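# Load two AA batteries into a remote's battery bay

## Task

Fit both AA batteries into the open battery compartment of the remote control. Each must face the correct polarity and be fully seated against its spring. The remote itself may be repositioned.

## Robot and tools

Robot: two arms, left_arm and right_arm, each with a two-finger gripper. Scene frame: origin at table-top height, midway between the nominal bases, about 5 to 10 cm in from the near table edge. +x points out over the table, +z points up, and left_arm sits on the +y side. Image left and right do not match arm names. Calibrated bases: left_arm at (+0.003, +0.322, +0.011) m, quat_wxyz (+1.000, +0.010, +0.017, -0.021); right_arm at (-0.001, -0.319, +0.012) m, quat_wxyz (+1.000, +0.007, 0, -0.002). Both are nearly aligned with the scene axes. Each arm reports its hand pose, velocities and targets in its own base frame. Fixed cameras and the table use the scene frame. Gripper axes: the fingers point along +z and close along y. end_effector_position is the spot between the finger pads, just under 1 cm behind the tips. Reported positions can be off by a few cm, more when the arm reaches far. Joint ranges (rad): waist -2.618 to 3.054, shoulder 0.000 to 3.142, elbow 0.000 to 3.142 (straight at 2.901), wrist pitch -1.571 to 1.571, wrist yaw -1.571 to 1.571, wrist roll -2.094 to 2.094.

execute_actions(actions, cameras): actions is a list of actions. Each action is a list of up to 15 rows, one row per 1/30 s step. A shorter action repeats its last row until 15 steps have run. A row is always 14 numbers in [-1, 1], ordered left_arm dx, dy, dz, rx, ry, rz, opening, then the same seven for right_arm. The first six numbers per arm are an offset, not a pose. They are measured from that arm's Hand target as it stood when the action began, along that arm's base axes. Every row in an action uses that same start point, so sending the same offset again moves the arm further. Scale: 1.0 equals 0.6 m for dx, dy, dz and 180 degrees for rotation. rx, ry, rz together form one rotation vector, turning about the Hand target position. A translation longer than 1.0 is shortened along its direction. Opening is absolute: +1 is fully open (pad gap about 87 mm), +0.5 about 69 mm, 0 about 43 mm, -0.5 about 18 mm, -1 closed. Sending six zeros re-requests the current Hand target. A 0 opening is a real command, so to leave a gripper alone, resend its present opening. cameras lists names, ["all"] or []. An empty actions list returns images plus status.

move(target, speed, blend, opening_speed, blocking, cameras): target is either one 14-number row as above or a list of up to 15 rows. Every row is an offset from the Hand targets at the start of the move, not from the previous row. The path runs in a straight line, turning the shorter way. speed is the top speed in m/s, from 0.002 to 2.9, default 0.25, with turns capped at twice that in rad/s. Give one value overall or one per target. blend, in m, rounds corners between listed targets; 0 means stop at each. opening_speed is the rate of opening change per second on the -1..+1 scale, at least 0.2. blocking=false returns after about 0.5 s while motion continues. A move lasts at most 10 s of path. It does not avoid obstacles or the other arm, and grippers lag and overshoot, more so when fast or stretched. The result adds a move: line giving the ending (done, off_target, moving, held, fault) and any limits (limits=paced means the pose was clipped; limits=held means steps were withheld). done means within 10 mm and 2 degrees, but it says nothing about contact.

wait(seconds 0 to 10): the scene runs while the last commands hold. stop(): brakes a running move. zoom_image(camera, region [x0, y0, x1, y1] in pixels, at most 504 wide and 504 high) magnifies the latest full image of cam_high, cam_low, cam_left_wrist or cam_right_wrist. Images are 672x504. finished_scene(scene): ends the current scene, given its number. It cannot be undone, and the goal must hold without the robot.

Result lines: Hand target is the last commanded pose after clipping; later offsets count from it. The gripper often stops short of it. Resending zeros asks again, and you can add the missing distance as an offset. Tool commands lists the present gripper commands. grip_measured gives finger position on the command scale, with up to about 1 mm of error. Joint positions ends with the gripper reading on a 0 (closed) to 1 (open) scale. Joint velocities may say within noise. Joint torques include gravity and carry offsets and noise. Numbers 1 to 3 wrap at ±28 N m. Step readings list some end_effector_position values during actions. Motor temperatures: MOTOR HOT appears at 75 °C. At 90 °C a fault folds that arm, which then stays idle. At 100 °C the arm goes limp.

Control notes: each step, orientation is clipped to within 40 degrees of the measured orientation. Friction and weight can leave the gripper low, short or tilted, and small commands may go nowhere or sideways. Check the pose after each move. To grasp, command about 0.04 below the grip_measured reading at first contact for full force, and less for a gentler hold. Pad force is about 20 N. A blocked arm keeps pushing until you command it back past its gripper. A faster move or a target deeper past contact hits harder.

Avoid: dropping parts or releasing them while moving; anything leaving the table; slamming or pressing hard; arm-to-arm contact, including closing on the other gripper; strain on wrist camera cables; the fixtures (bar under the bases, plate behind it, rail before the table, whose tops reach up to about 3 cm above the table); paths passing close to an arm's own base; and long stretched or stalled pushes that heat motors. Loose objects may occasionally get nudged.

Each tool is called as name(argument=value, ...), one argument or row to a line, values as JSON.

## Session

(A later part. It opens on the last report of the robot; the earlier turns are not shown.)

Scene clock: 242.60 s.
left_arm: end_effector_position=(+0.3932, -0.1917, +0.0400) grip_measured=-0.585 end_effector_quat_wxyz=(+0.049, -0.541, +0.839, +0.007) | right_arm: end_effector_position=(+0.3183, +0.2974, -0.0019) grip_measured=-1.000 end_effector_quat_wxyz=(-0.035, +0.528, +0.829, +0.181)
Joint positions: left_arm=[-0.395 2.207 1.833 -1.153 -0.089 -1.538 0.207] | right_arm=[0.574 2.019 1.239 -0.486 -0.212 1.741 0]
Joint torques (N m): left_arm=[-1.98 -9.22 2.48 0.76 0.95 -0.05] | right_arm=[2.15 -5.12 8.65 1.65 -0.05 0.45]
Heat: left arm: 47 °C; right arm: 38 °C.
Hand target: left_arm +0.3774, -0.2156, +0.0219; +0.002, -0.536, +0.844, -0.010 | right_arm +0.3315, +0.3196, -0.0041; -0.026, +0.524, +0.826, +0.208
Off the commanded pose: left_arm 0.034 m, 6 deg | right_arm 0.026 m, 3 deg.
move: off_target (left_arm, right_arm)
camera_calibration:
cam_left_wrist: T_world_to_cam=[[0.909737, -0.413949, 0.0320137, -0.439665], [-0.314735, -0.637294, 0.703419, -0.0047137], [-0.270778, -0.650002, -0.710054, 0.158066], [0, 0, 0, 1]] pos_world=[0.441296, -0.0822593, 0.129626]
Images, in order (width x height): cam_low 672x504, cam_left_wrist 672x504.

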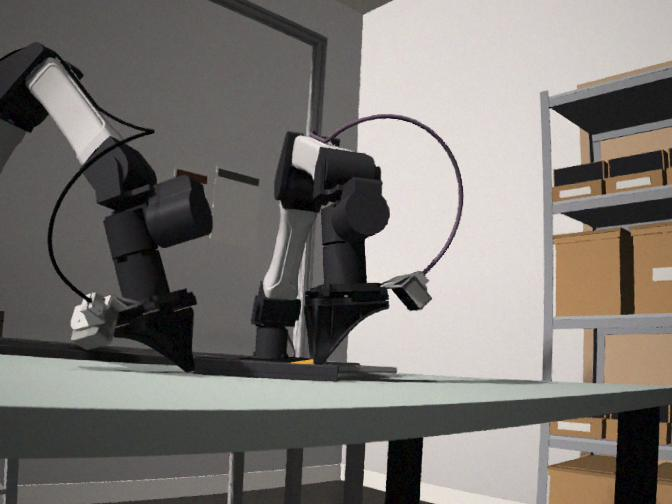

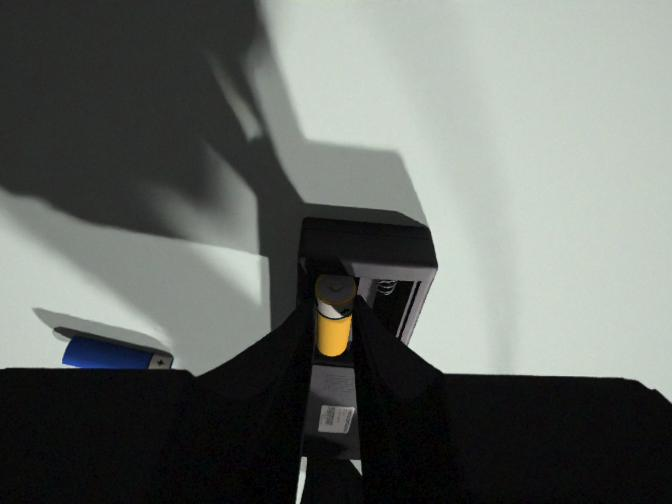

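move(
  target=[
    [0.02,0.03,0.03,0.0,0.0,0,-0.66,-0.012,-0.02,0.0,0,0,0,-1],
    [0.02,0.03,0.03,0,0,0,-0.45,-0.012,-0.02,0.0,0,0,0,-1],
  ],
  speed=0.06,
  opening_speed=0.3,
  cameras=["cam_left_wrist","cam_low"],
)

zoom_image(
  camera="cam_low",
  region=[160, 260, 360, 400],
)

zoom_image(
  camera="cam_left_wrist",
  region=[240, 180, 450, 440],
)

Scene clock: 245.03 s.
left_arm: end_effector_position=(+0.3909, -0.1932, +0.0406) grip_measured=-0.450 end_effector_quat_wxyz=(+0.010, -0.540, +0.842, -0.012) | right_arm: end_effector_position=(+0.3246, +0.3022, -0.0013) grip_measured=-1.000 end_effector_quat_wxyz=(-0.027, +0.524, +0.827, +0.202)
Joint positions: left_arm=[-0.364 2.218 1.842 -1.164 -0.001 -1.504 0.275] | right_arm=[0.574 2.019 1.223 -0.424 -0.216 1.741 0]
Joint torques (N m): left_arm=[-0.51 -9.94 8.84 0.17 -0.04 0.11] | right_arm=[0.85 -7.94 5.11 1.27 -0.07 0.27]
Heat: left arm: 46 °C; right arm: 37 °C.
Hand target: left_arm +0.3893, -0.1976, +0.0398; +0.001, -0.535, +0.844, -0.010 | right_arm +0.3243, +0.3076, -0.0041; -0.027, +0.524, +0.826, +0.208
Off the commanded pose: left_arm 0.005 m, 1 deg | right_arm 0.006 m, 1 deg.
move: done; target 2's new opening was sent with left_arm's hand 0.012 m and 3 deg from that target
camera_calibration:
cam_left_wrist: T_world_to_cam=[[0.908161, -0.418072, 0.0214456, -0.437957], [-0.285107, -0.580189, 0.762951, -0.00980087], [-0.306526, -0.698997, -0.6461, 0.158796], [0, 0, 0, 1]] pos_world=[0.443617, -0.0777861, 0.119468]
Images, in order (width x height): cam_low 672x504, cam_left_wrist 672x504.

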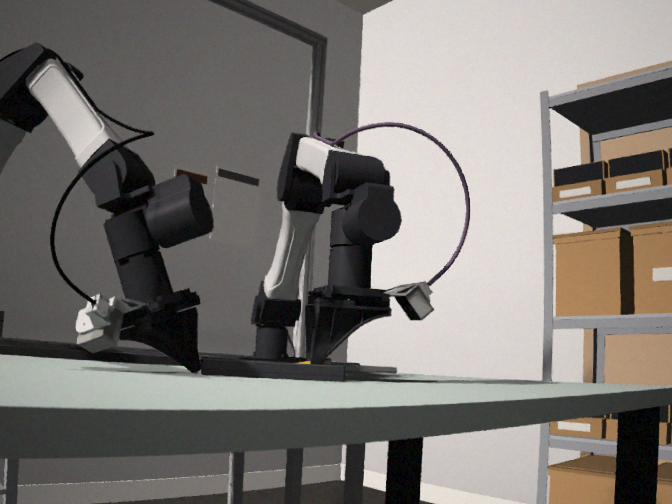

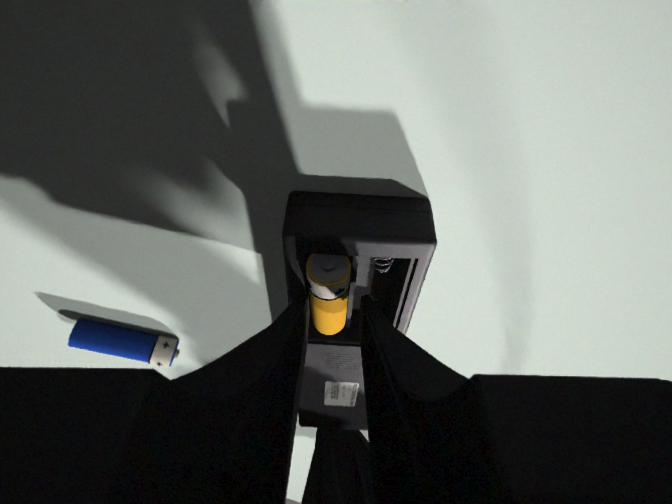

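Scaled by 2.520 from the camera's 672x504 image, which has a finer 960x720 frame.

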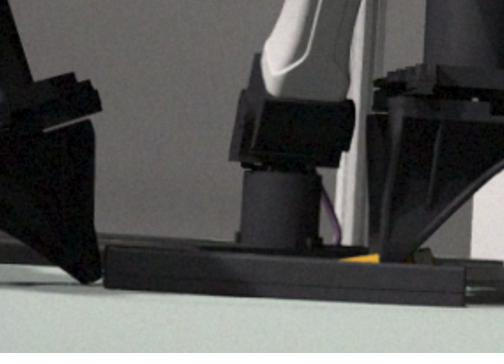

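Scaled by 1.938 from the camera's 672x504 image, which has a finer 960x720 frame.

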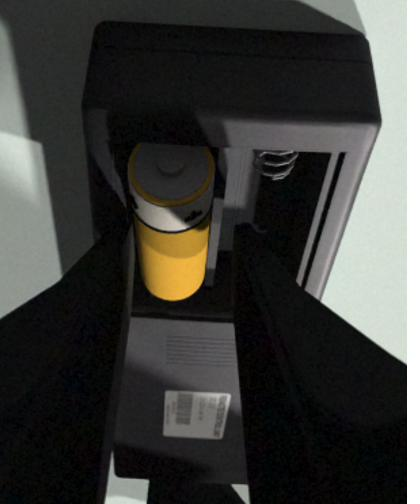

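move(
  target=[
    [0,0,0,0.0,0.0,0,-0.3,0,0,0.0,0,0,0,-1],
    [0,0,0.09,0,0,0,-0.3,0,0,0.0,0,0,0,-1],
    [0,0,0.09,0,0,0,-1,0,0,0.0,0,0,0,-1],
  ],
  speed=0.1,
  opening_speed=0.5,
  cameras=["cam_left_wrist","cam_low"],
)

zoom_image(
  camera="cam_low",
  region=[160, 260, 360, 400],
)

zoom_image(
  camera="cam_left_wrist",
  region=[240, 100, 450, 360],
)

Scene clock: 249.10 s.
left_arm: end_effector_position=(+0.3890, -0.1948, +0.0887) grip_measured=-0.962 end_effector_quat_wxyz=(+0.003, -0.539, +0.843, -0.008) | right_arm: end_effector_position=(+0.3278, +0.3043, +0.0003) grip_measured=-1.000 end_effector_quat_wxyz=(-0.024, +0.522, +0.826, +0.209)
Joint positions: left_arm=[-0.367 2.22 2.037 -1.371 0.004 -1.504 0.019] | right_arm=[0.574 2.019 1.223 -0.407 -0.216 1.741 0]
Joint torques (N m): left_arm=[-0.27 -11.06 9.66 0.11 -0.07 0.09] | right_arm=[0.95 -7.91 5.15 1.15 -0.04 0.3]
Heat: left arm: 46 °C; right arm: 37 °C.
Hand target: left_arm +0.3894, -0.1976, +0.0939; +0.002, -0.536, +0.844, -0.010 | right_arm +0.3243, +0.3076, -0.0041; -0.027, +0.524, +0.826, +0.208
Off the commanded pose: left_arm 0.006 m, 1 deg | right_arm 0.007 m, 0 deg.
move: done
camera_calibration:
cam_left_wrist: T_world_to_cam=[[0.907221, -0.420588, 0.00741584, -0.4368], [-0.274831, -0.579287, 0.767394, -0.0521188], [-0.318461, -0.698235, -0.641132, 0.19251], [0, 0, 0, 1]] pos_world=[0.443257, -0.0794872, 0.166659]
Images, in order (width x height): cam_low 672x504, cam_left_wrist 672x504.

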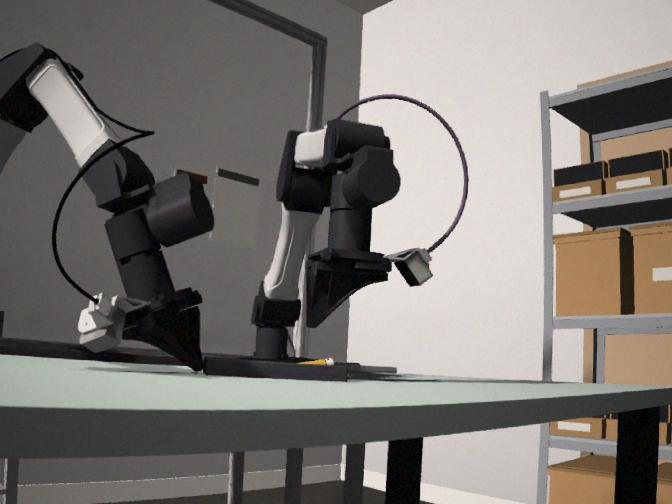

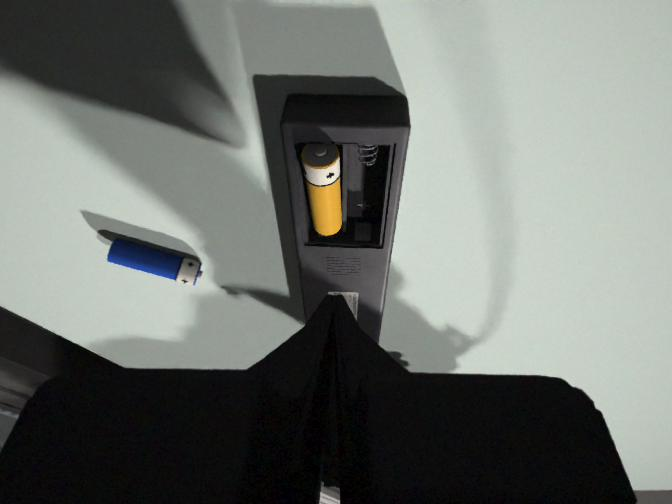

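Scaled by 2.520 from the camera's 672x504 image, which has a finer 960x720 frame.

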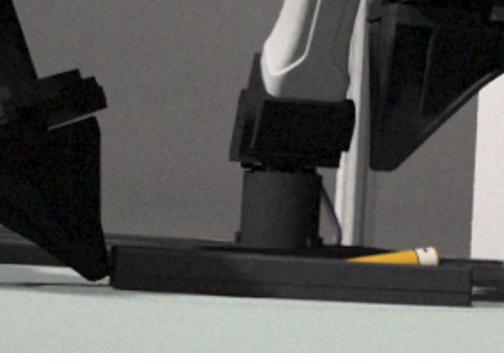

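Scaled by 1.938 from the camera's 672x504 image, which has a finer 960x720 frame.

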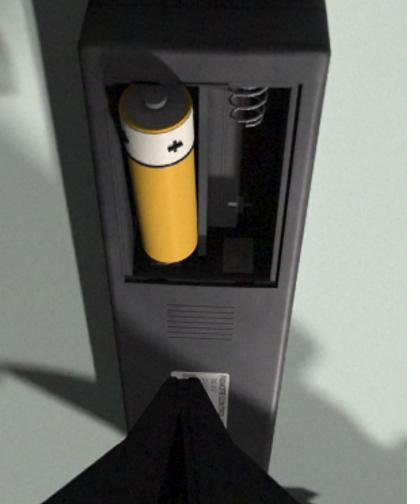

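move(
  target=[
    [0.0128,0.0467,-0.01,0,0,0,-1,0,0,0.0,0,0,0,-1],
    [0.0128,0.0467,-0.055,0,0,0,-1,0,0,0.0,0,0,0,-1],
  ],
  speed=0.08,
  cameras=["cam_left_wrist","cam_low"],
)

zoom_image(
  camera="cam_low",
  region=[160, 260, 360, 400],
)

zoom_image(
  camera="cam_left_wrist",
  region=[240, 180, 450, 440],
)

Scene clock: 251.77 s.
left_arm: end_effector_position=(+0.3984, -0.1701, +0.0628) grip_measured=-0.962 end_effector_quat_wxyz=(+0.004, -0.539, +0.842, -0.009) | right_arm: end_effector_position=(+0.3278, +0.3043, +0.0003) grip_measured=-1.000 end_effector_quat_wxyz=(-0.024, +0.522, +0.826, +0.209)
Joint positions: left_arm=[-0.305 2.22 1.934 -1.266 0.006 -1.444 0.019] | right_arm=[0.574 2.019 1.223 -0.407 -0.216 1.741 0]
Joint torques (N m): left_arm=[0.14 -11.99 5.37 0.46 -0.07 0.18] | right_arm=[0.94 -8.08 5.15 1.15 -0.03 0.26]
Heat: left arm: 46 °C; right arm: 37 °C.
Hand target: left_arm +0.3970, -0.1696, +0.0609; +0.001, -0.535, +0.845, -0.010 | right_arm +0.3243, +0.3076, -0.0041; -0.027, +0.524, +0.826, +0.208
Off the commanded pose: left_arm 0.002 m, 1 deg | right_arm 0.007 m, 0 deg.
move: done
camera_calibration:
cam_left_wrist: T_world_to_cam=[[0.907663, -0.41958, 0.00999871, -0.434982], [-0.275791, -0.578313, 0.767784, -0.0148556], [-0.316364, -0.699647, -0.64063, 0.195124], [0, 0, 0, 1]] pos_world=[0.45245, -0.0545828, 0.140757]
Images, in order (width x height): cam_low 672x504, cam_left_wrist 672x504.

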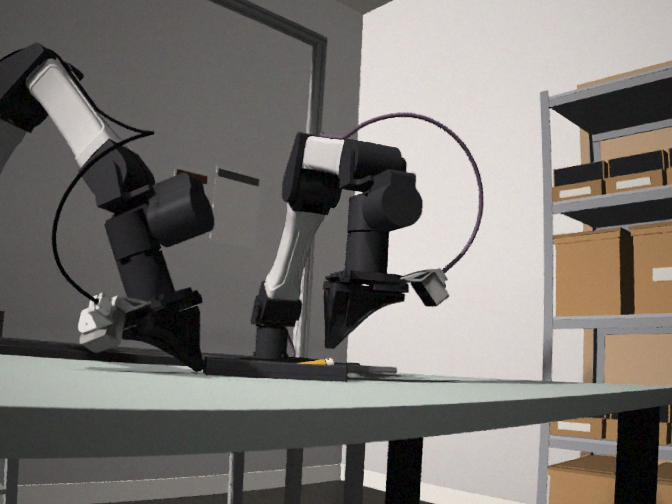

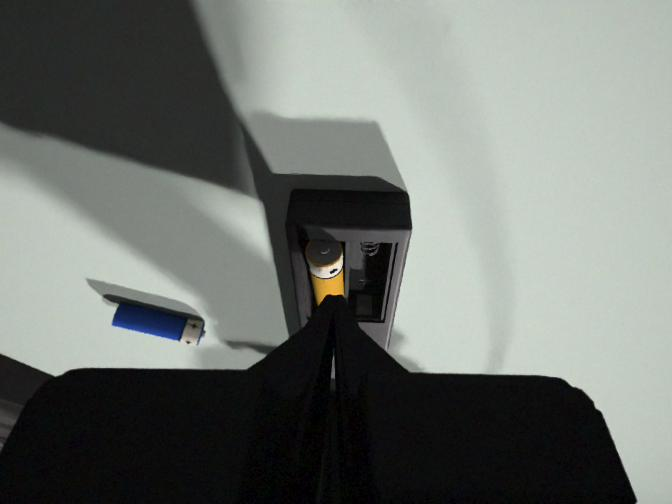

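Scaled by 2.520 from the camera's 672x504 image, which has a finer 960x720 frame.

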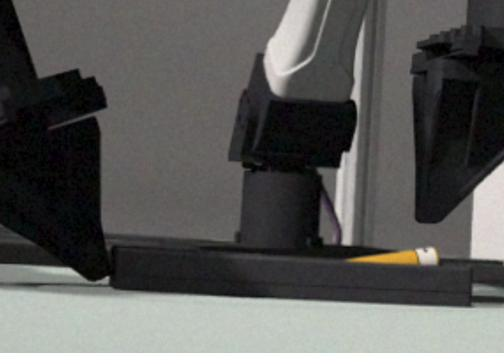

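Scaled by 1.938 from the camera's 672x504 image, which has a finer 960x720 frame.

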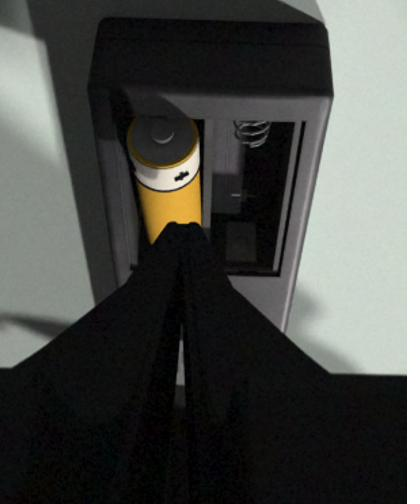

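move(
  target=[
    [-0.006,0.001,-0.015,0,0,0,-1,0,0,0.0,0,0,0,-1],
    [-0.006,0.001,-0.047,0,0,0,-1,0,0,0.0,0,0,0,-1],
  ],
  speed=0.05,
  cameras=["cam_left_wrist","cam_low"],
)

zoom_image(
  camera="cam_low",
  region=[160, 260, 360, 400],
)

zoom_image(
  camera="cam_left_wrist",
  region=[240, 180, 450, 440],
)

Scene clock: 253.77 s.
left_arm: end_effector_position=(+0.3955, -0.1749, +0.0466) grip_measured=-0.962 end_effector_quat_wxyz=(-0.004, -0.538, +0.842, -0.024) | right_arm: end_effector_position=(+0.3279, +0.3044, +0.0003) grip_measured=-1.000 end_effector_quat_wxyz=(-0.024, +0.522, +0.826, +0.210)
Joint positions: left_arm=[-0.305 2.207 1.843 -1.175 0.038 -1.443 0.019] | right_arm=[0.574 2.019 1.223 -0.406 -0.216 1.741 0]
Joint torques (N m): left_arm=[-0.08 -10.84 3.12 0.67 -0.46 0.14] | right_arm=[0.95 -7.99 5.19 1.16 -0.05 0.31]
Heat: left arm: 46 °C; right arm: 37 °C.
Hand target: left_arm +0.3934, -0.1690, +0.0327; +0.001, -0.536, +0.844, -0.010 | right_arm +0.3243, +0.3076, -0.0041; -0.027, +0.524, +0.826, +0.208
Off the commanded pose: left_arm 0.015 m, 2 deg | right_arm 0.007 m, 0 deg.
move: off_target (left_arm)
camera_calibration:
cam_left_wrist: T_world_to_cam=[[0.906787, -0.42075, 0.0265951, -0.43475], [-0.278896, -0.551369, 0.786262, -0.000979089], [-0.316156, -0.72039, -0.61732, 0.175534], [0, 0, 0, 1]] pos_world=[0.449449, -0.0570083, 0.120692]
Images, in order (width x height): cam_low 672x504, cam_left_wrist 672x504.

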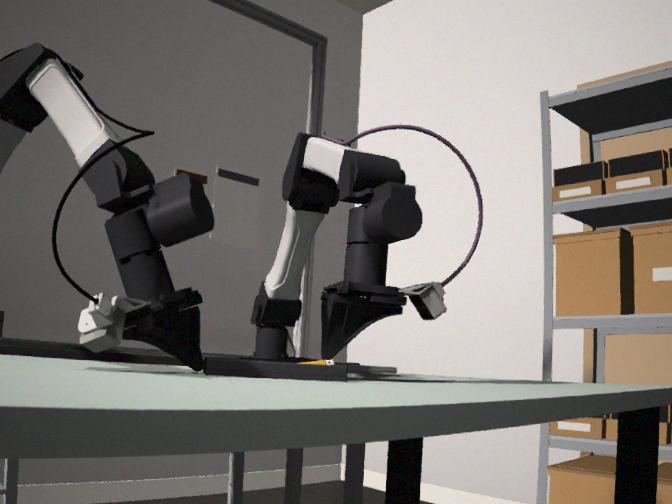

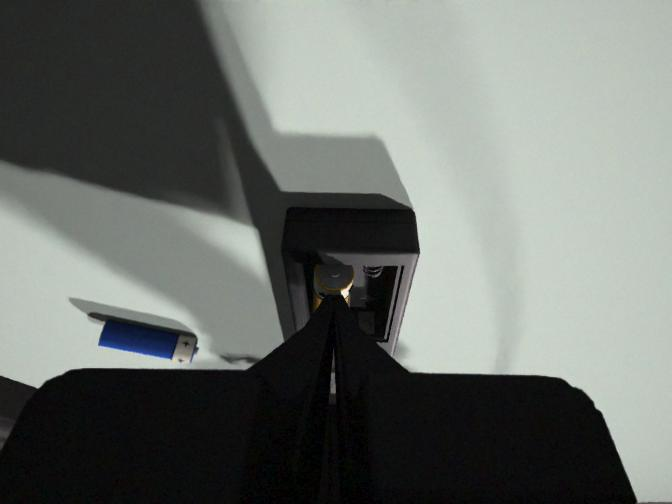

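Scaled by 2.520 from the camera's 672x504 image, which has a finer 960x720 frame.

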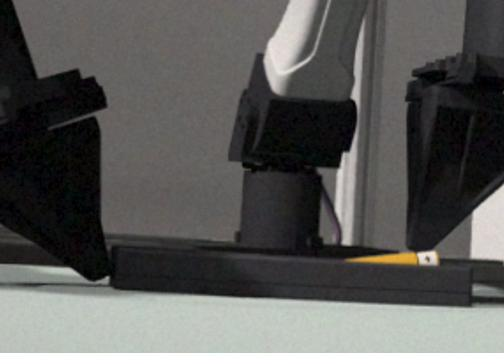

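Scaled by 1.938 from the camera's 672x504 image, which has a finer 960x720 frame.

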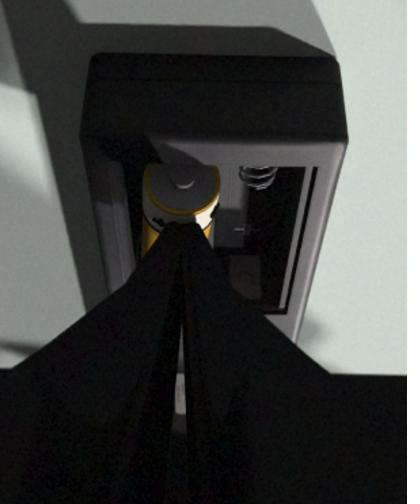

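move(
  target=[
    [0.004,0.009,-0.025,0,0,0,-1,0,0,0.0,0,0,0,-1],
  ],
  speed=0.05,
  cameras=["cam_left_wrist","cam_low"],
)

zoom_image(
  camera="cam_low",
  region=[160, 260, 360, 400],
)

zoom_image(
  camera="cam_left_wrist",
  region=[240, 180, 450, 440],
)

Scene clock: 254.97 s.
left_arm: end_effector_position=(+0.3937, -0.1742, +0.0415) grip_measured=-0.962 end_effector_quat_wxyz=(-0.012, -0.535, +0.844, -0.032) | right_arm: end_effector_position=(+0.3280, +0.3044, +0.0004) grip_measured=-1.000 end_effector_quat_wxyz=(-0.024, +0.522, +0.826, +0.210)
Joint positions: left_arm=[-0.297 2.203 1.812 -1.147 0.059 -1.427 0.019] | right_arm=[0.574 2.019 1.223 -0.406 -0.216 1.741 0]
Joint torques (N m): left_arm=[0.43 -8.91 2.62 0.94 -0.66 0.12] | right_arm=[0.94 -7.86 5.12 1.11 -0.07 0.24]
Heat: left arm: 46 °C; right arm: 37 °C.
Hand target: left_arm +0.3958, -0.1636, +0.0177; +0.001, -0.535, +0.845, -0.010 | right_arm +0.3242, +0.3076, -0.0041; -0.027, +0.524, +0.826, +0.208
Off the commanded pose: left_arm 0.026 m, 3 deg | right_arm 0.007 m, 0 deg.
move: off_target (left_arm)
camera_calibration:
cam_left_wrist: T_world_to_cam=[[0.903587, -0.427278, 0.0310376, -0.432808], [-0.279474, -0.533005, 0.798624, 0.0058146], [-0.324691, -0.7303, -0.60103, 0.173301], [0, 0, 0, 1]] pos_world=[0.448974, -0.0552685, 0.112949]
Images, in order (width x height): cam_low 672x504, cam_left_wrist 672x504.

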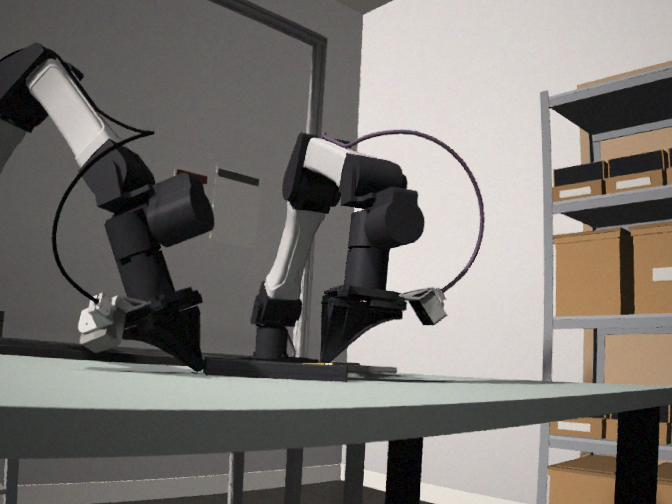

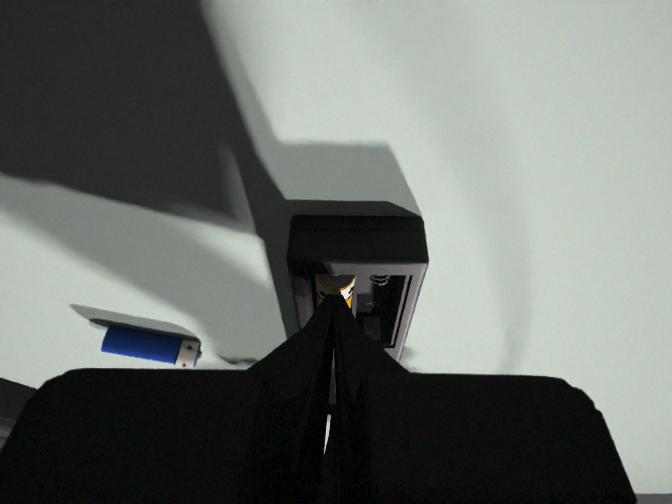

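Scaled by 2.520 from the camera's 672x504 image, which has a finer 960x720 frame.

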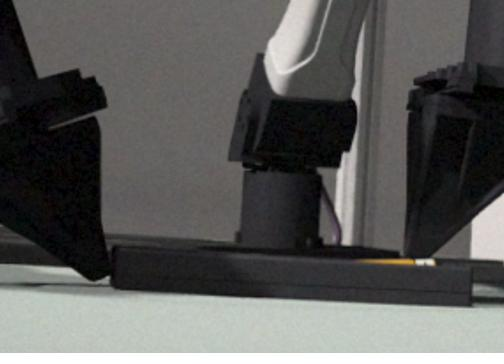

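Scaled by 1.938 from the camera's 672x504 image, which has a finer 960x720 frame.

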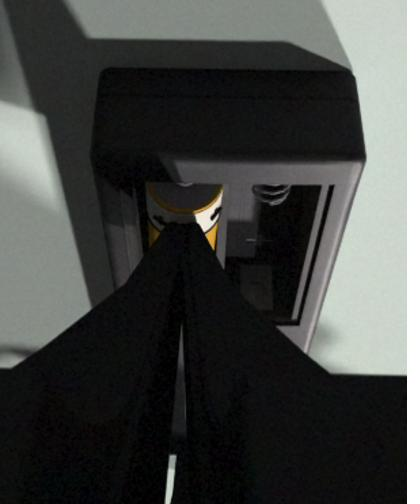

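move(
  target=[
    [0.002,0.004,-0.02,0,0,0,-1,0,0,0.0,0,0,0,-1],
    [0.002,0.004,0.1,0,0,0,-1,0,0,0.0,0,0,0,-1],
  ],
  speed=0.06,
  cameras=["cam_left_wrist","cam_low"],
)

zoom_image(
  camera="cam_low",
  region=[160, 260, 360, 400],
)

zoom_image(
  camera="cam_left_wrist",
  region=[240, 100, 450, 360],
)

Scene clock: 257.87 s.
left_arm: end_effector_position=(+0.3936, -0.1641, +0.0723) grip_measured=-0.962 end_effector_quat_wxyz=(-0.004, -0.535, +0.845, -0.012) | right_arm: end_effector_position=(+0.3290, +0.3051, +0.0009) grip_measured=-1.000 end_effector_quat_wxyz=(-0.022, +0.521, +0.826, +0.212)
Joint positions: left_arm=[-0.289 2.198 1.932 -1.292 0.022 -1.418 0.019] | right_arm=[0.574 2.019 1.223 -0.4 -0.216 1.741 0]
Joint torques (N m): left_arm=[0.36 -11.02 9.88 0.1 -0.26 0.11] | right_arm=[0.98 -7.97 4.97 1.07 -0.08 0.29]
Heat: left arm: 46 °C; right arm: 36 °C.
Hand target: left_arm +0.3970, -0.1612, +0.0777; +0.001, -0.536, +0.844, -0.010 | right_arm +0.3243, +0.3076, -0.0041; -0.027, +0.524, +0.826, +0.208
Off the commanded pose: left_arm 0.007 m, 1 deg | right_arm 0.007 m, 1 deg.
move: done
camera_calibration:
cam_left_wrist: T_world_to_cam=[[0.903247, -0.429059, 0.00728943, -0.427788], [-0.274787, -0.565262, 0.777799, -0.0190555], [-0.329601, -0.704547, -0.628471, 0.207308], [0, 0, 0, 1]] pos_world=[0.449491, -0.0482595, 0.148227]
Images, in order (width x height): cam_low 672x504, cam_left_wrist 672x504.

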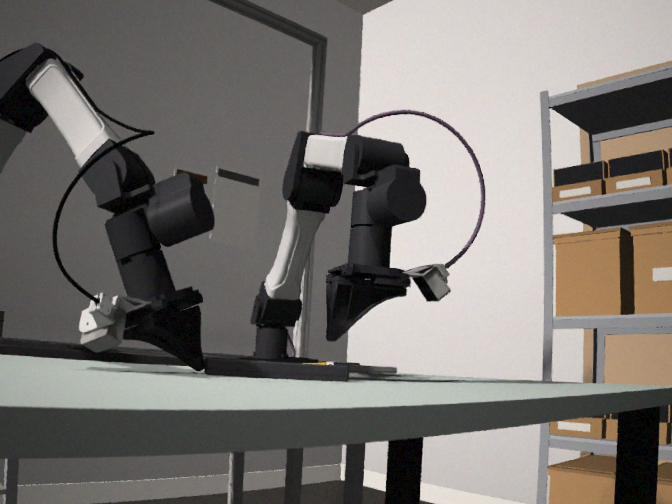

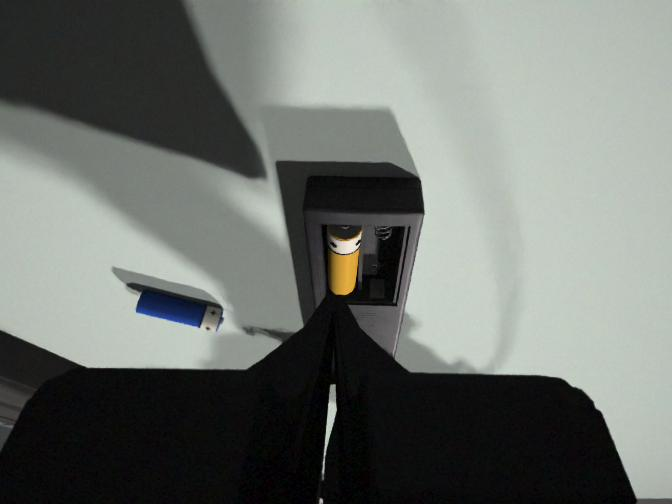

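Scaled by 2.520 from the camera's 672x504 image, which has a finer 960x720 frame.

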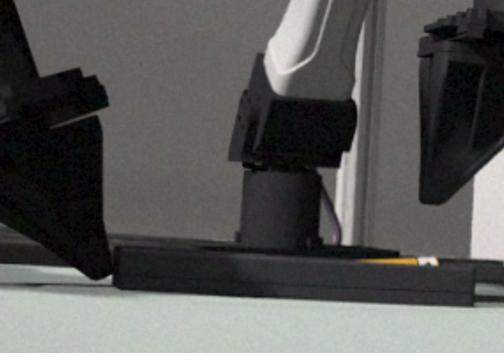

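Scaled by 1.938 from the camera's 672x504 image, which has a finer 960x720 frame.

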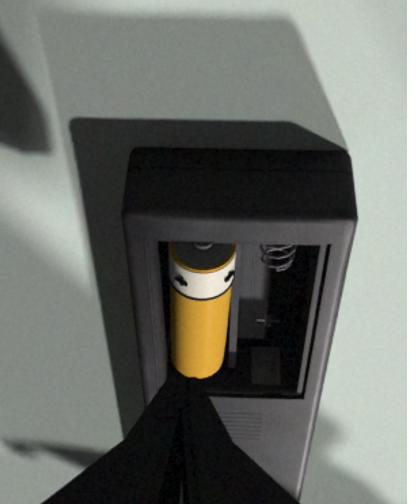

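move(
  target=[
    [-0.0378,-0.1232,0.04,0,0,0,1,-0.03,-0.06,0.02,0,0,0,-1],
    [-0.0378,-0.1232,0.04,0,0,0,1,-0.05,-0.25,0.2,0,0,0,-1],
  ],
  speed=0.2,
  cameras=["cam_left_wrist","cam_low"],
)

Scene clock: 262.30 s.
left_arm: end_effector_position=(+0.3702, -0.2375, +0.0971) grip_measured=+1.000 end_effector_quat_wxyz=(-0.003, -0.527, +0.850, -0.012) | right_arm: end_effector_position=(+0.2914, +0.1575, +0.1045) grip_measured=-1.000 end_effector_quat_wxyz=(-0.033, +0.530, +0.824, +0.196)
Joint positions: left_arm=[-0.469 2.23 2.084 -1.407 0.017 -1.579 1] | right_arm=[0.205 1.587 1.145 -0.892 -0.326 1.387 0]
Joint torques (N m): left_arm=[0.5 -10.95 9.91 0.11 -0.23 -0.07] | right_arm=[-0.68 -6.83 8.58 0.6 -0.24 0.01]
Heat: left arm: 46 °C; right arm: 36 °C.
Hand target: left_arm +0.3744, -0.2351, +0.1017; +0.001, -0.535, +0.844, -0.010 | right_arm +0.2942, +0.1577, +0.1159; -0.027, +0.524, +0.826, +0.208
Off the commanded pose: left_arm 0.007 m, 1 deg | right_arm 0.012 m, 2 deg.
move: off_target (right_arm)
camera_calibration:
cam_left_wrist: T_world_to_cam=[[0.895248, -0.445499, 0.00780507, -0.439235], [-0.286167, -0.56146, 0.776448, -0.0809517], [-0.341524, -0.697347, -0.630134, 0.169723], [0, 0, 0, 1]] pos_world=[0.428023, -0.122774, 0.173231]
Images, in order (width x height): cam_low 672x504, cam_left_wrist 672x504.

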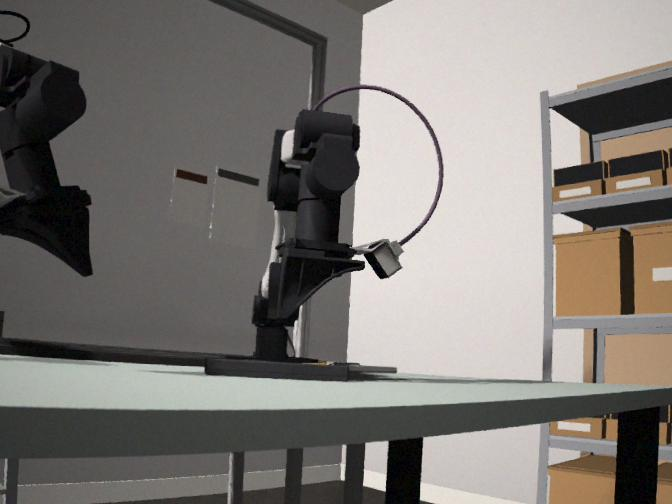

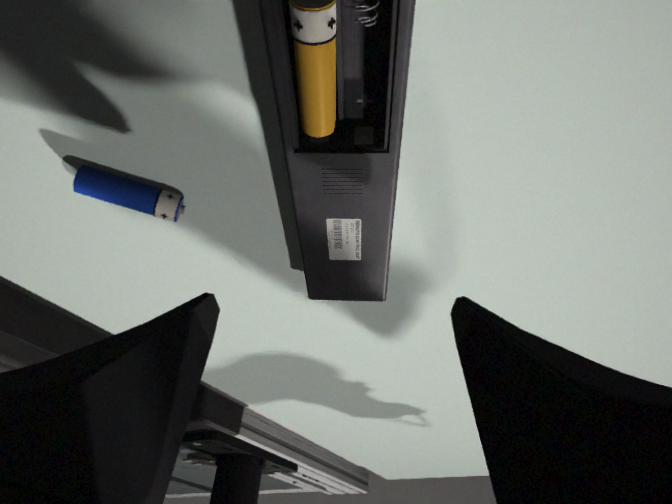

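move(
  target=[
    [0.001,-0.009,-0.134,0,0,0,1,0,0,0,0,0,0,-1],
    [0.001,-0.009,-0.134,0,0,0,0,0,0,0,0,0,0,-1],
  ],
  speed=0.12,
  opening_speed=0.5,
  cameras=["cam_left_wrist","cam_low"],
)

Scene clock: 266.57 s.
left_arm: end_effector_position=(+0.3763, -0.2405, +0.0256) grip_measured=+0.099 end_effector_quat_wxyz=(-0.001, -0.531, +0.847, -0.015) | right_arm: end_effector_position=(+0.2913, +0.1575, +0.1044) grip_measured=-1.000 end_effector_quat_wxyz=(-0.033, +0.530, +0.824, +0.196)
Joint positions: left_arm=[-0.469 2.264 1.855 -1.136 0.017 -1.589 0.549] | right_arm=[0.205 1.587 1.145 -0.892 -0.326 1.387 0]
Joint torques (N m): left_arm=[-0.4 -11.7 5.59 0.46 -0.25 -0.05] | right_arm=[-0.58 -6.79 8.5 0.66 -0.25 0]
Heat: left arm: 46 °C; right arm: 37 °C.
Hand target: left_arm +0.3749, -0.2404, +0.0212; +0.001, -0.536, +0.844, -0.010 | right_arm +0.2943, +0.1577, +0.1159; -0.026, +0.524, +0.826, +0.208
Off the commanded pose: left_arm 0.005 m, 1 deg | right_arm 0.012 m, 2 deg.
move: off_target (right_arm)
camera_calibration:
cam_left_wrist: T_world_to_cam=[[0.899681, -0.436268, 0.0156248, -0.445209], [-0.285884, -0.561751, 0.776341, -0.0256093], [-0.329916, -0.702927, -0.630119, 0.119011], [0, 0, 0, 1]] pos_world=[0.432488, -0.124961, 0.101829]
Images, in order (width x height): cam_low 672x504, cam_left_wrist 672x504.

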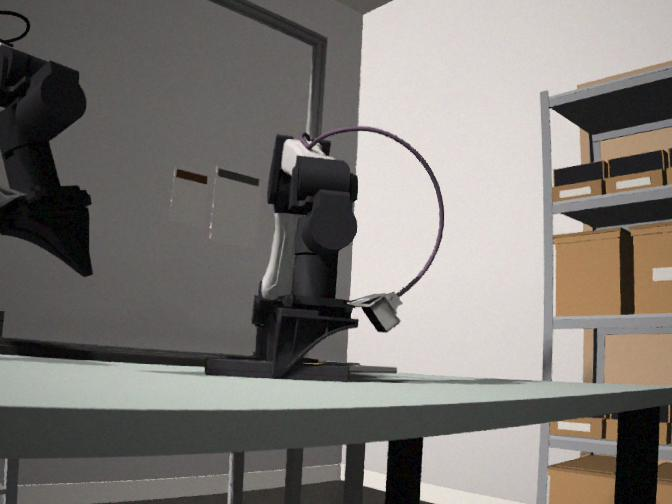

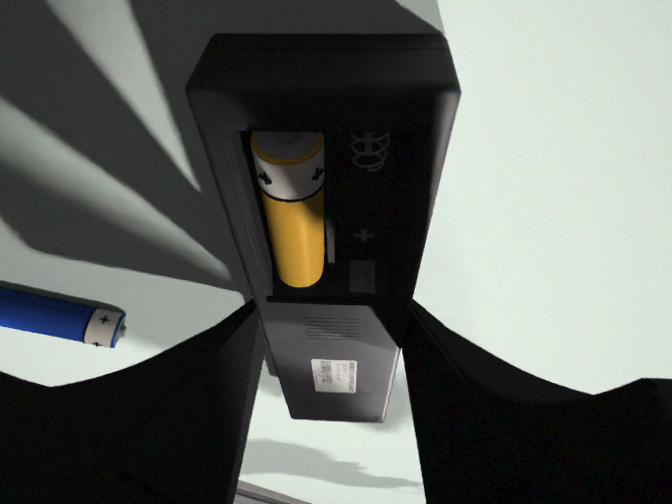

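move(
  target=[
    [0,0,0.12,0,0,0,0.0,0,0,0,0,0,0,-1],
    [0.01,0.02,0.12,0,0,-0.5,0.0,0,0,0,0,0,0,-1],
    [0.0167,0.042,0.12,0,0,-0.997,0.0,0,0,0,0,0,0,-1],
    [0.0167,0.042,0.012,0,0,-0.997,0.0,0,0,0,0,0,0,-1],
  ],
  speed=[0.15,0.5,0.5,0.12],
  cameras=["cam_high","cam_left_wrist","cam_low"],
)

Scene clock: 274.17 s.
left_arm: end_effector_position=(+0.3800, -0.2101, +0.0256) grip_measured=+0.094 end_effector_quat_wxyz=(-0.030, +0.837, +0.547, -0.008) | right_arm: end_effector_position=(+0.2913, +0.1575, +0.1044) grip_measured=-1.000 end_effector_quat_wxyz=(-0.033, +0.530, +0.824, +0.196)
Joint positions: left_arm=[-0.603 2.346 1.994 -1.281 -0.007 1.381 0.547] | right_arm=[0.205 1.587 1.145 -0.892 -0.326 1.387 0]
Joint torques (N m): left_arm=[-0.2 -14.39 4.46 0.58 0.03 0.24] | right_arm=[-0.51 -6.86 8.62 0.62 -0.24 0.01]
Heat: left arm: 47 °C; right arm: 38 °C.
Hand target: left_arm +0.3849, -0.2153, +0.0284; -0.010, +0.842, +0.539, -0.002 | right_arm +0.2943, +0.1577, +0.1159; -0.026, +0.524, +0.826, +0.208
Off the commanded pose: left_arm 0.008 m, 3 deg | right_arm 0.012 m, 2 deg.
move: off_target (left_arm, right_arm)
camera_calibration:
cam_left_wrist: T_world_to_cam=[[-0.914518, 0.401425, 0.0501564, 0.429233], [0.288499, 0.560235, 0.77647, 0.0100717], [0.283595, 0.724565, -0.628156, 0.208328], [0, 0, 0, 1]] pos_world=[0.330555, -0.328894, 0.101513]
Images, in order (width x height): cam_high 672x504, cam_low 672x504, cam_left_wrist 672x504.

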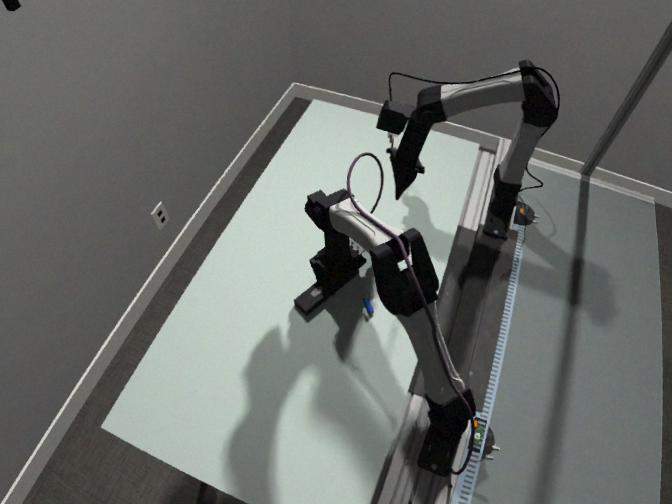

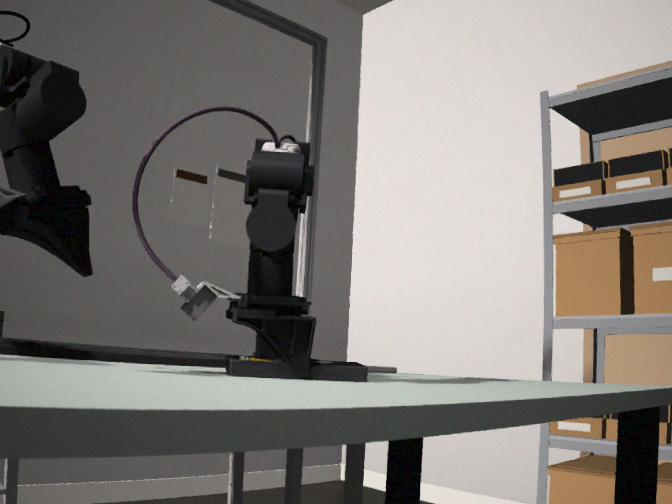

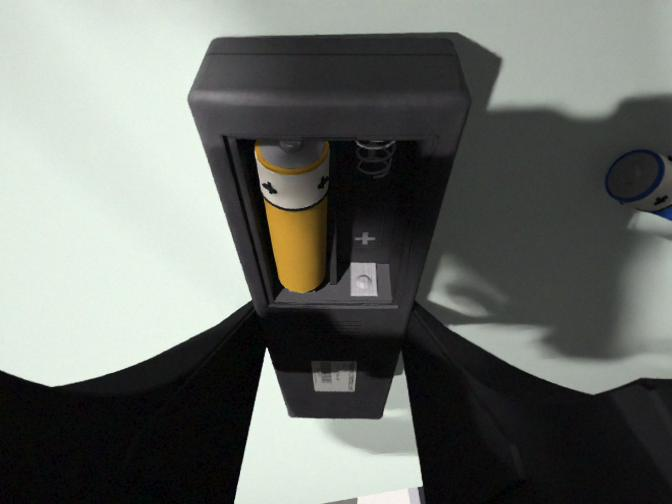

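move(
  target=[
    [0,0,-0.018,0,0,0,0.0,0,0,0,0,0,0,-1],
    [0,0,-0.01,0,0,0,0.5,0,0,0,0,0,0,-1],
    [0,0.0,0.17,0,0,0,0.5,0,0,0,0,0,0,-1],
  ],
  speed=0.1,
  opening_speed=0.4,
  cameras=["cam_left_wrist"],
)

Scene clock: 278.63 s.
left_arm: end_effector_position=(+0.3859, -0.2140, +0.1084) grip_measured=+0.500 end_effector_quat_wxyz=(-0.006, +0.838, +0.545, +0.003) | right_arm: end_effector_position=(+0.2913, +0.1575, +0.1044) grip_measured=-1.000 end_effector_quat_wxyz=(-0.033, +0.530, +0.824, +0.196)
Joint positions: left_arm=[-0.603 2.333 2.305 -1.551 -0.01 1.385 0.75] | right_arm=[0.205 1.587 1.145 -0.892 -0.326 1.387 0]
Joint torques (N m): left_arm=[-0.27 -15.9 8.72 0.07 0.02 0.21] | right_arm=[-0.54 -6.9 8.55 0.59 -0.27 -0.03]
Heat: left arm: 47 °C; right arm: 38 °C.
Hand target: left_arm +0.3849, -0.2154, +0.1304; -0.010, +0.842, +0.539, -0.001 | right_arm +0.2943, +0.1577, +0.1159; -0.026, +0.524, +0.826, +0.208
Off the commanded pose: left_arm 0.022 m, 1 deg | right_arm 0.012 m, 2 deg.
joint sent to its limit (left arm) — joint 4 (wrist pitch), lower limit. The joint targets are off in orientation, not in position.
move: off_target (left_arm, right_arm)
camera_calibration:
cam_left_wrist: T_world_to_cam=[[-0.913564, 0.406683, -0.0031016, 0.438622], [0.255949, 0.580852, 0.772723, -0.0364374], [0.316055, 0.705138, -0.634736, 0.245503], [0, 0, 0, 1]] pos_world=[0.332443, -0.330329, 0.185346]
Images, in order (width x height): cam_left_wrist 672x504.

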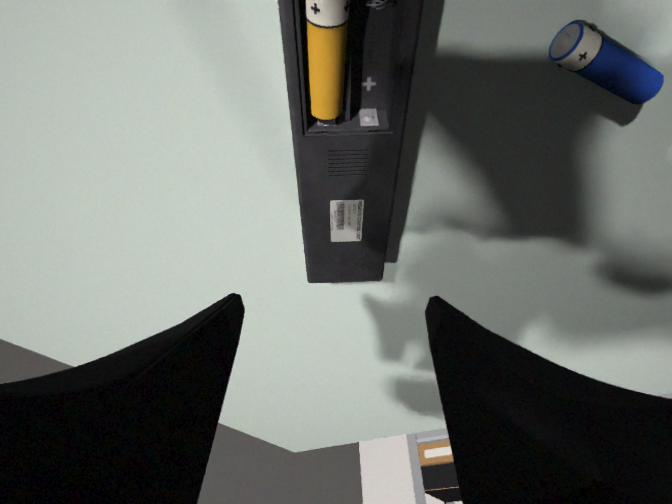

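move(
  target=[
    [0.0,0.0,0.02,0,0,0.0,0,0,0,0,0,0,0,-1],
    [-0.2015,0.0,-0.04,0,0,0.344,0,0,0,0,0,0,0,-1],
  ],
  speed=0.2,
  cameras=["cam_left_wrist"],
)

Scene clock: 283.97 s.
left_arm: end_effector_position=(+0.2672, -0.2124, +0.0967) grip_measured=+0.000 end_effector_quat_wxyz=(-0.025, +0.447, +0.894, +0.001) | right_arm: end_effector_position=(+0.2913, +0.1575, +0.1044) grip_measured=-1.000 end_effector_quat_wxyz=(-0.033, +0.530, +0.824, +0.196)
Joint positions: left_arm=[-0.695 2.05 1.795 -1.364 0.009 0.232 0.5] | right_arm=[0.205 1.587 1.145 -0.892 -0.326 1.387 0]
Joint torques (N m): left_arm=[-0.55 -14.35 5.23 0.37 0.04 -0.05] | right_arm=[-0.53 -6.8 8.61 0.66 -0.27 0.01]
Heat: left arm: 49 °C; right arm: 39 °C.
Hand target: left_arm +0.2641, -0.2154, +0.1065; -0.008, +0.444, +0.896, -0.006 | right_arm +0.2943, +0.1577, +0.1159; -0.026, +0.524, +0.826, +0.208
Off the commanded pose: left_arm 0.011 m, 2 deg | right_arm 0.012 m, 2 deg.
move: off_target (left_arm, right_arm)
camera_calibration:
cam_left_wrist: T_world_to_cam=[[-0.800379, -0.59941, 0.0100295, 0.0842439], [-0.358085, 0.491427, 0.793898, 0.145141], [-0.480799, 0.631828, -0.607968, 0.469178], [0, 0, 0, 1]] pos_world=[0.344981, -0.31727, 0.169173]
Images, in order (width x height): cam_left_wrist 672x504.

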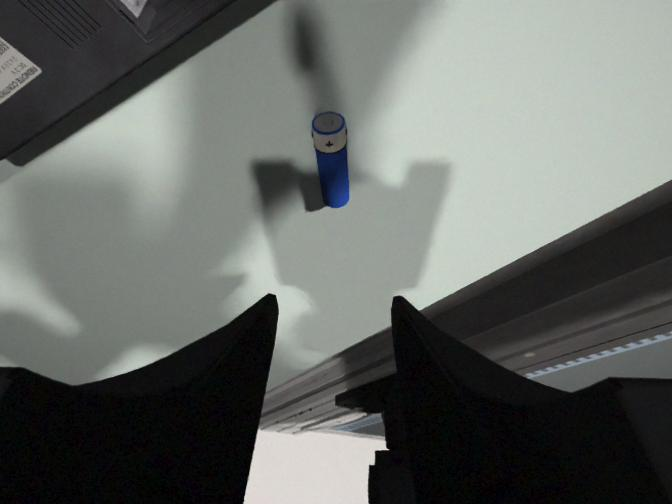

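move(
  target=[
    [0.0113,-0.0135,-0.08,0,0,0.0167,-0.1,0,0,0,0,0,0,-1],
    [0.0113,-0.0135,-0.146,0,0,0.0167,-0.1,0,0,0,0,0,0,-1],
  ],
  speed=0.1,
  cameras=["cam_left_wrist"],
)

Scene clock: 286.90 s.
left_arm: end_effector_position=(+0.2742, -0.2210, +0.0226) grip_measured=-0.100 end_effector_quat_wxyz=(-0.005, +0.424, +0.906, -0.003) | right_arm: end_effector_position=(+0.2913, +0.1575, +0.1044) grip_measured=-1.000 end_effector_quat_wxyz=(-0.033, +0.530, +0.824, +0.196)
Joint positions: left_arm=[-0.695 2.098 1.578 -1.059 0.009 0.18 0.45] | right_arm=[0.205 1.587 1.145 -0.892 -0.326 1.387 0]
Joint torques (N m): left_arm=[-0.44 -10.28 5.44 0.49 0.08 -0.03] | right_arm=[-0.62 -6.83 8.57 0.63 -0.25 -0.01]
Heat: left arm: 49 °C; right arm: 39 °C.
Hand target: left_arm +0.2708, -0.2235, +0.0188; -0.008, +0.421, +0.907, -0.007 | right_arm +0.2943, +0.1577, +0.1159; -0.026, +0.524, +0.826, +0.208
Off the commanded pose: left_arm 0.006 m, 1 deg | right_arm 0.012 m, 2 deg.
move: off_target (right_arm)
camera_calibration:
cam_left_wrist: T_world_to_cam=[[-0.768161, -0.640257, 0.000458363, 0.0678607], [-0.408294, 0.490411, 0.76993, 0.224756], [-0.493178, 0.591243, -0.638128, 0.42802], [0, 0, 0, 1]] pos_world=[0.354984, -0.319838, 0.100054]
Images, in order (width x height): cam_left_wrist 672x504.

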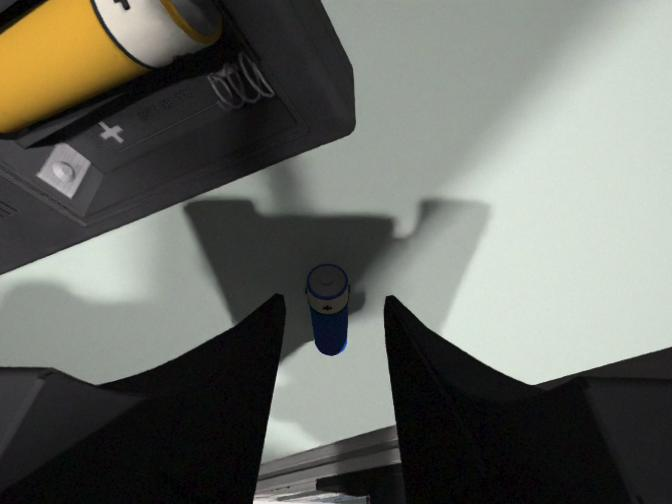

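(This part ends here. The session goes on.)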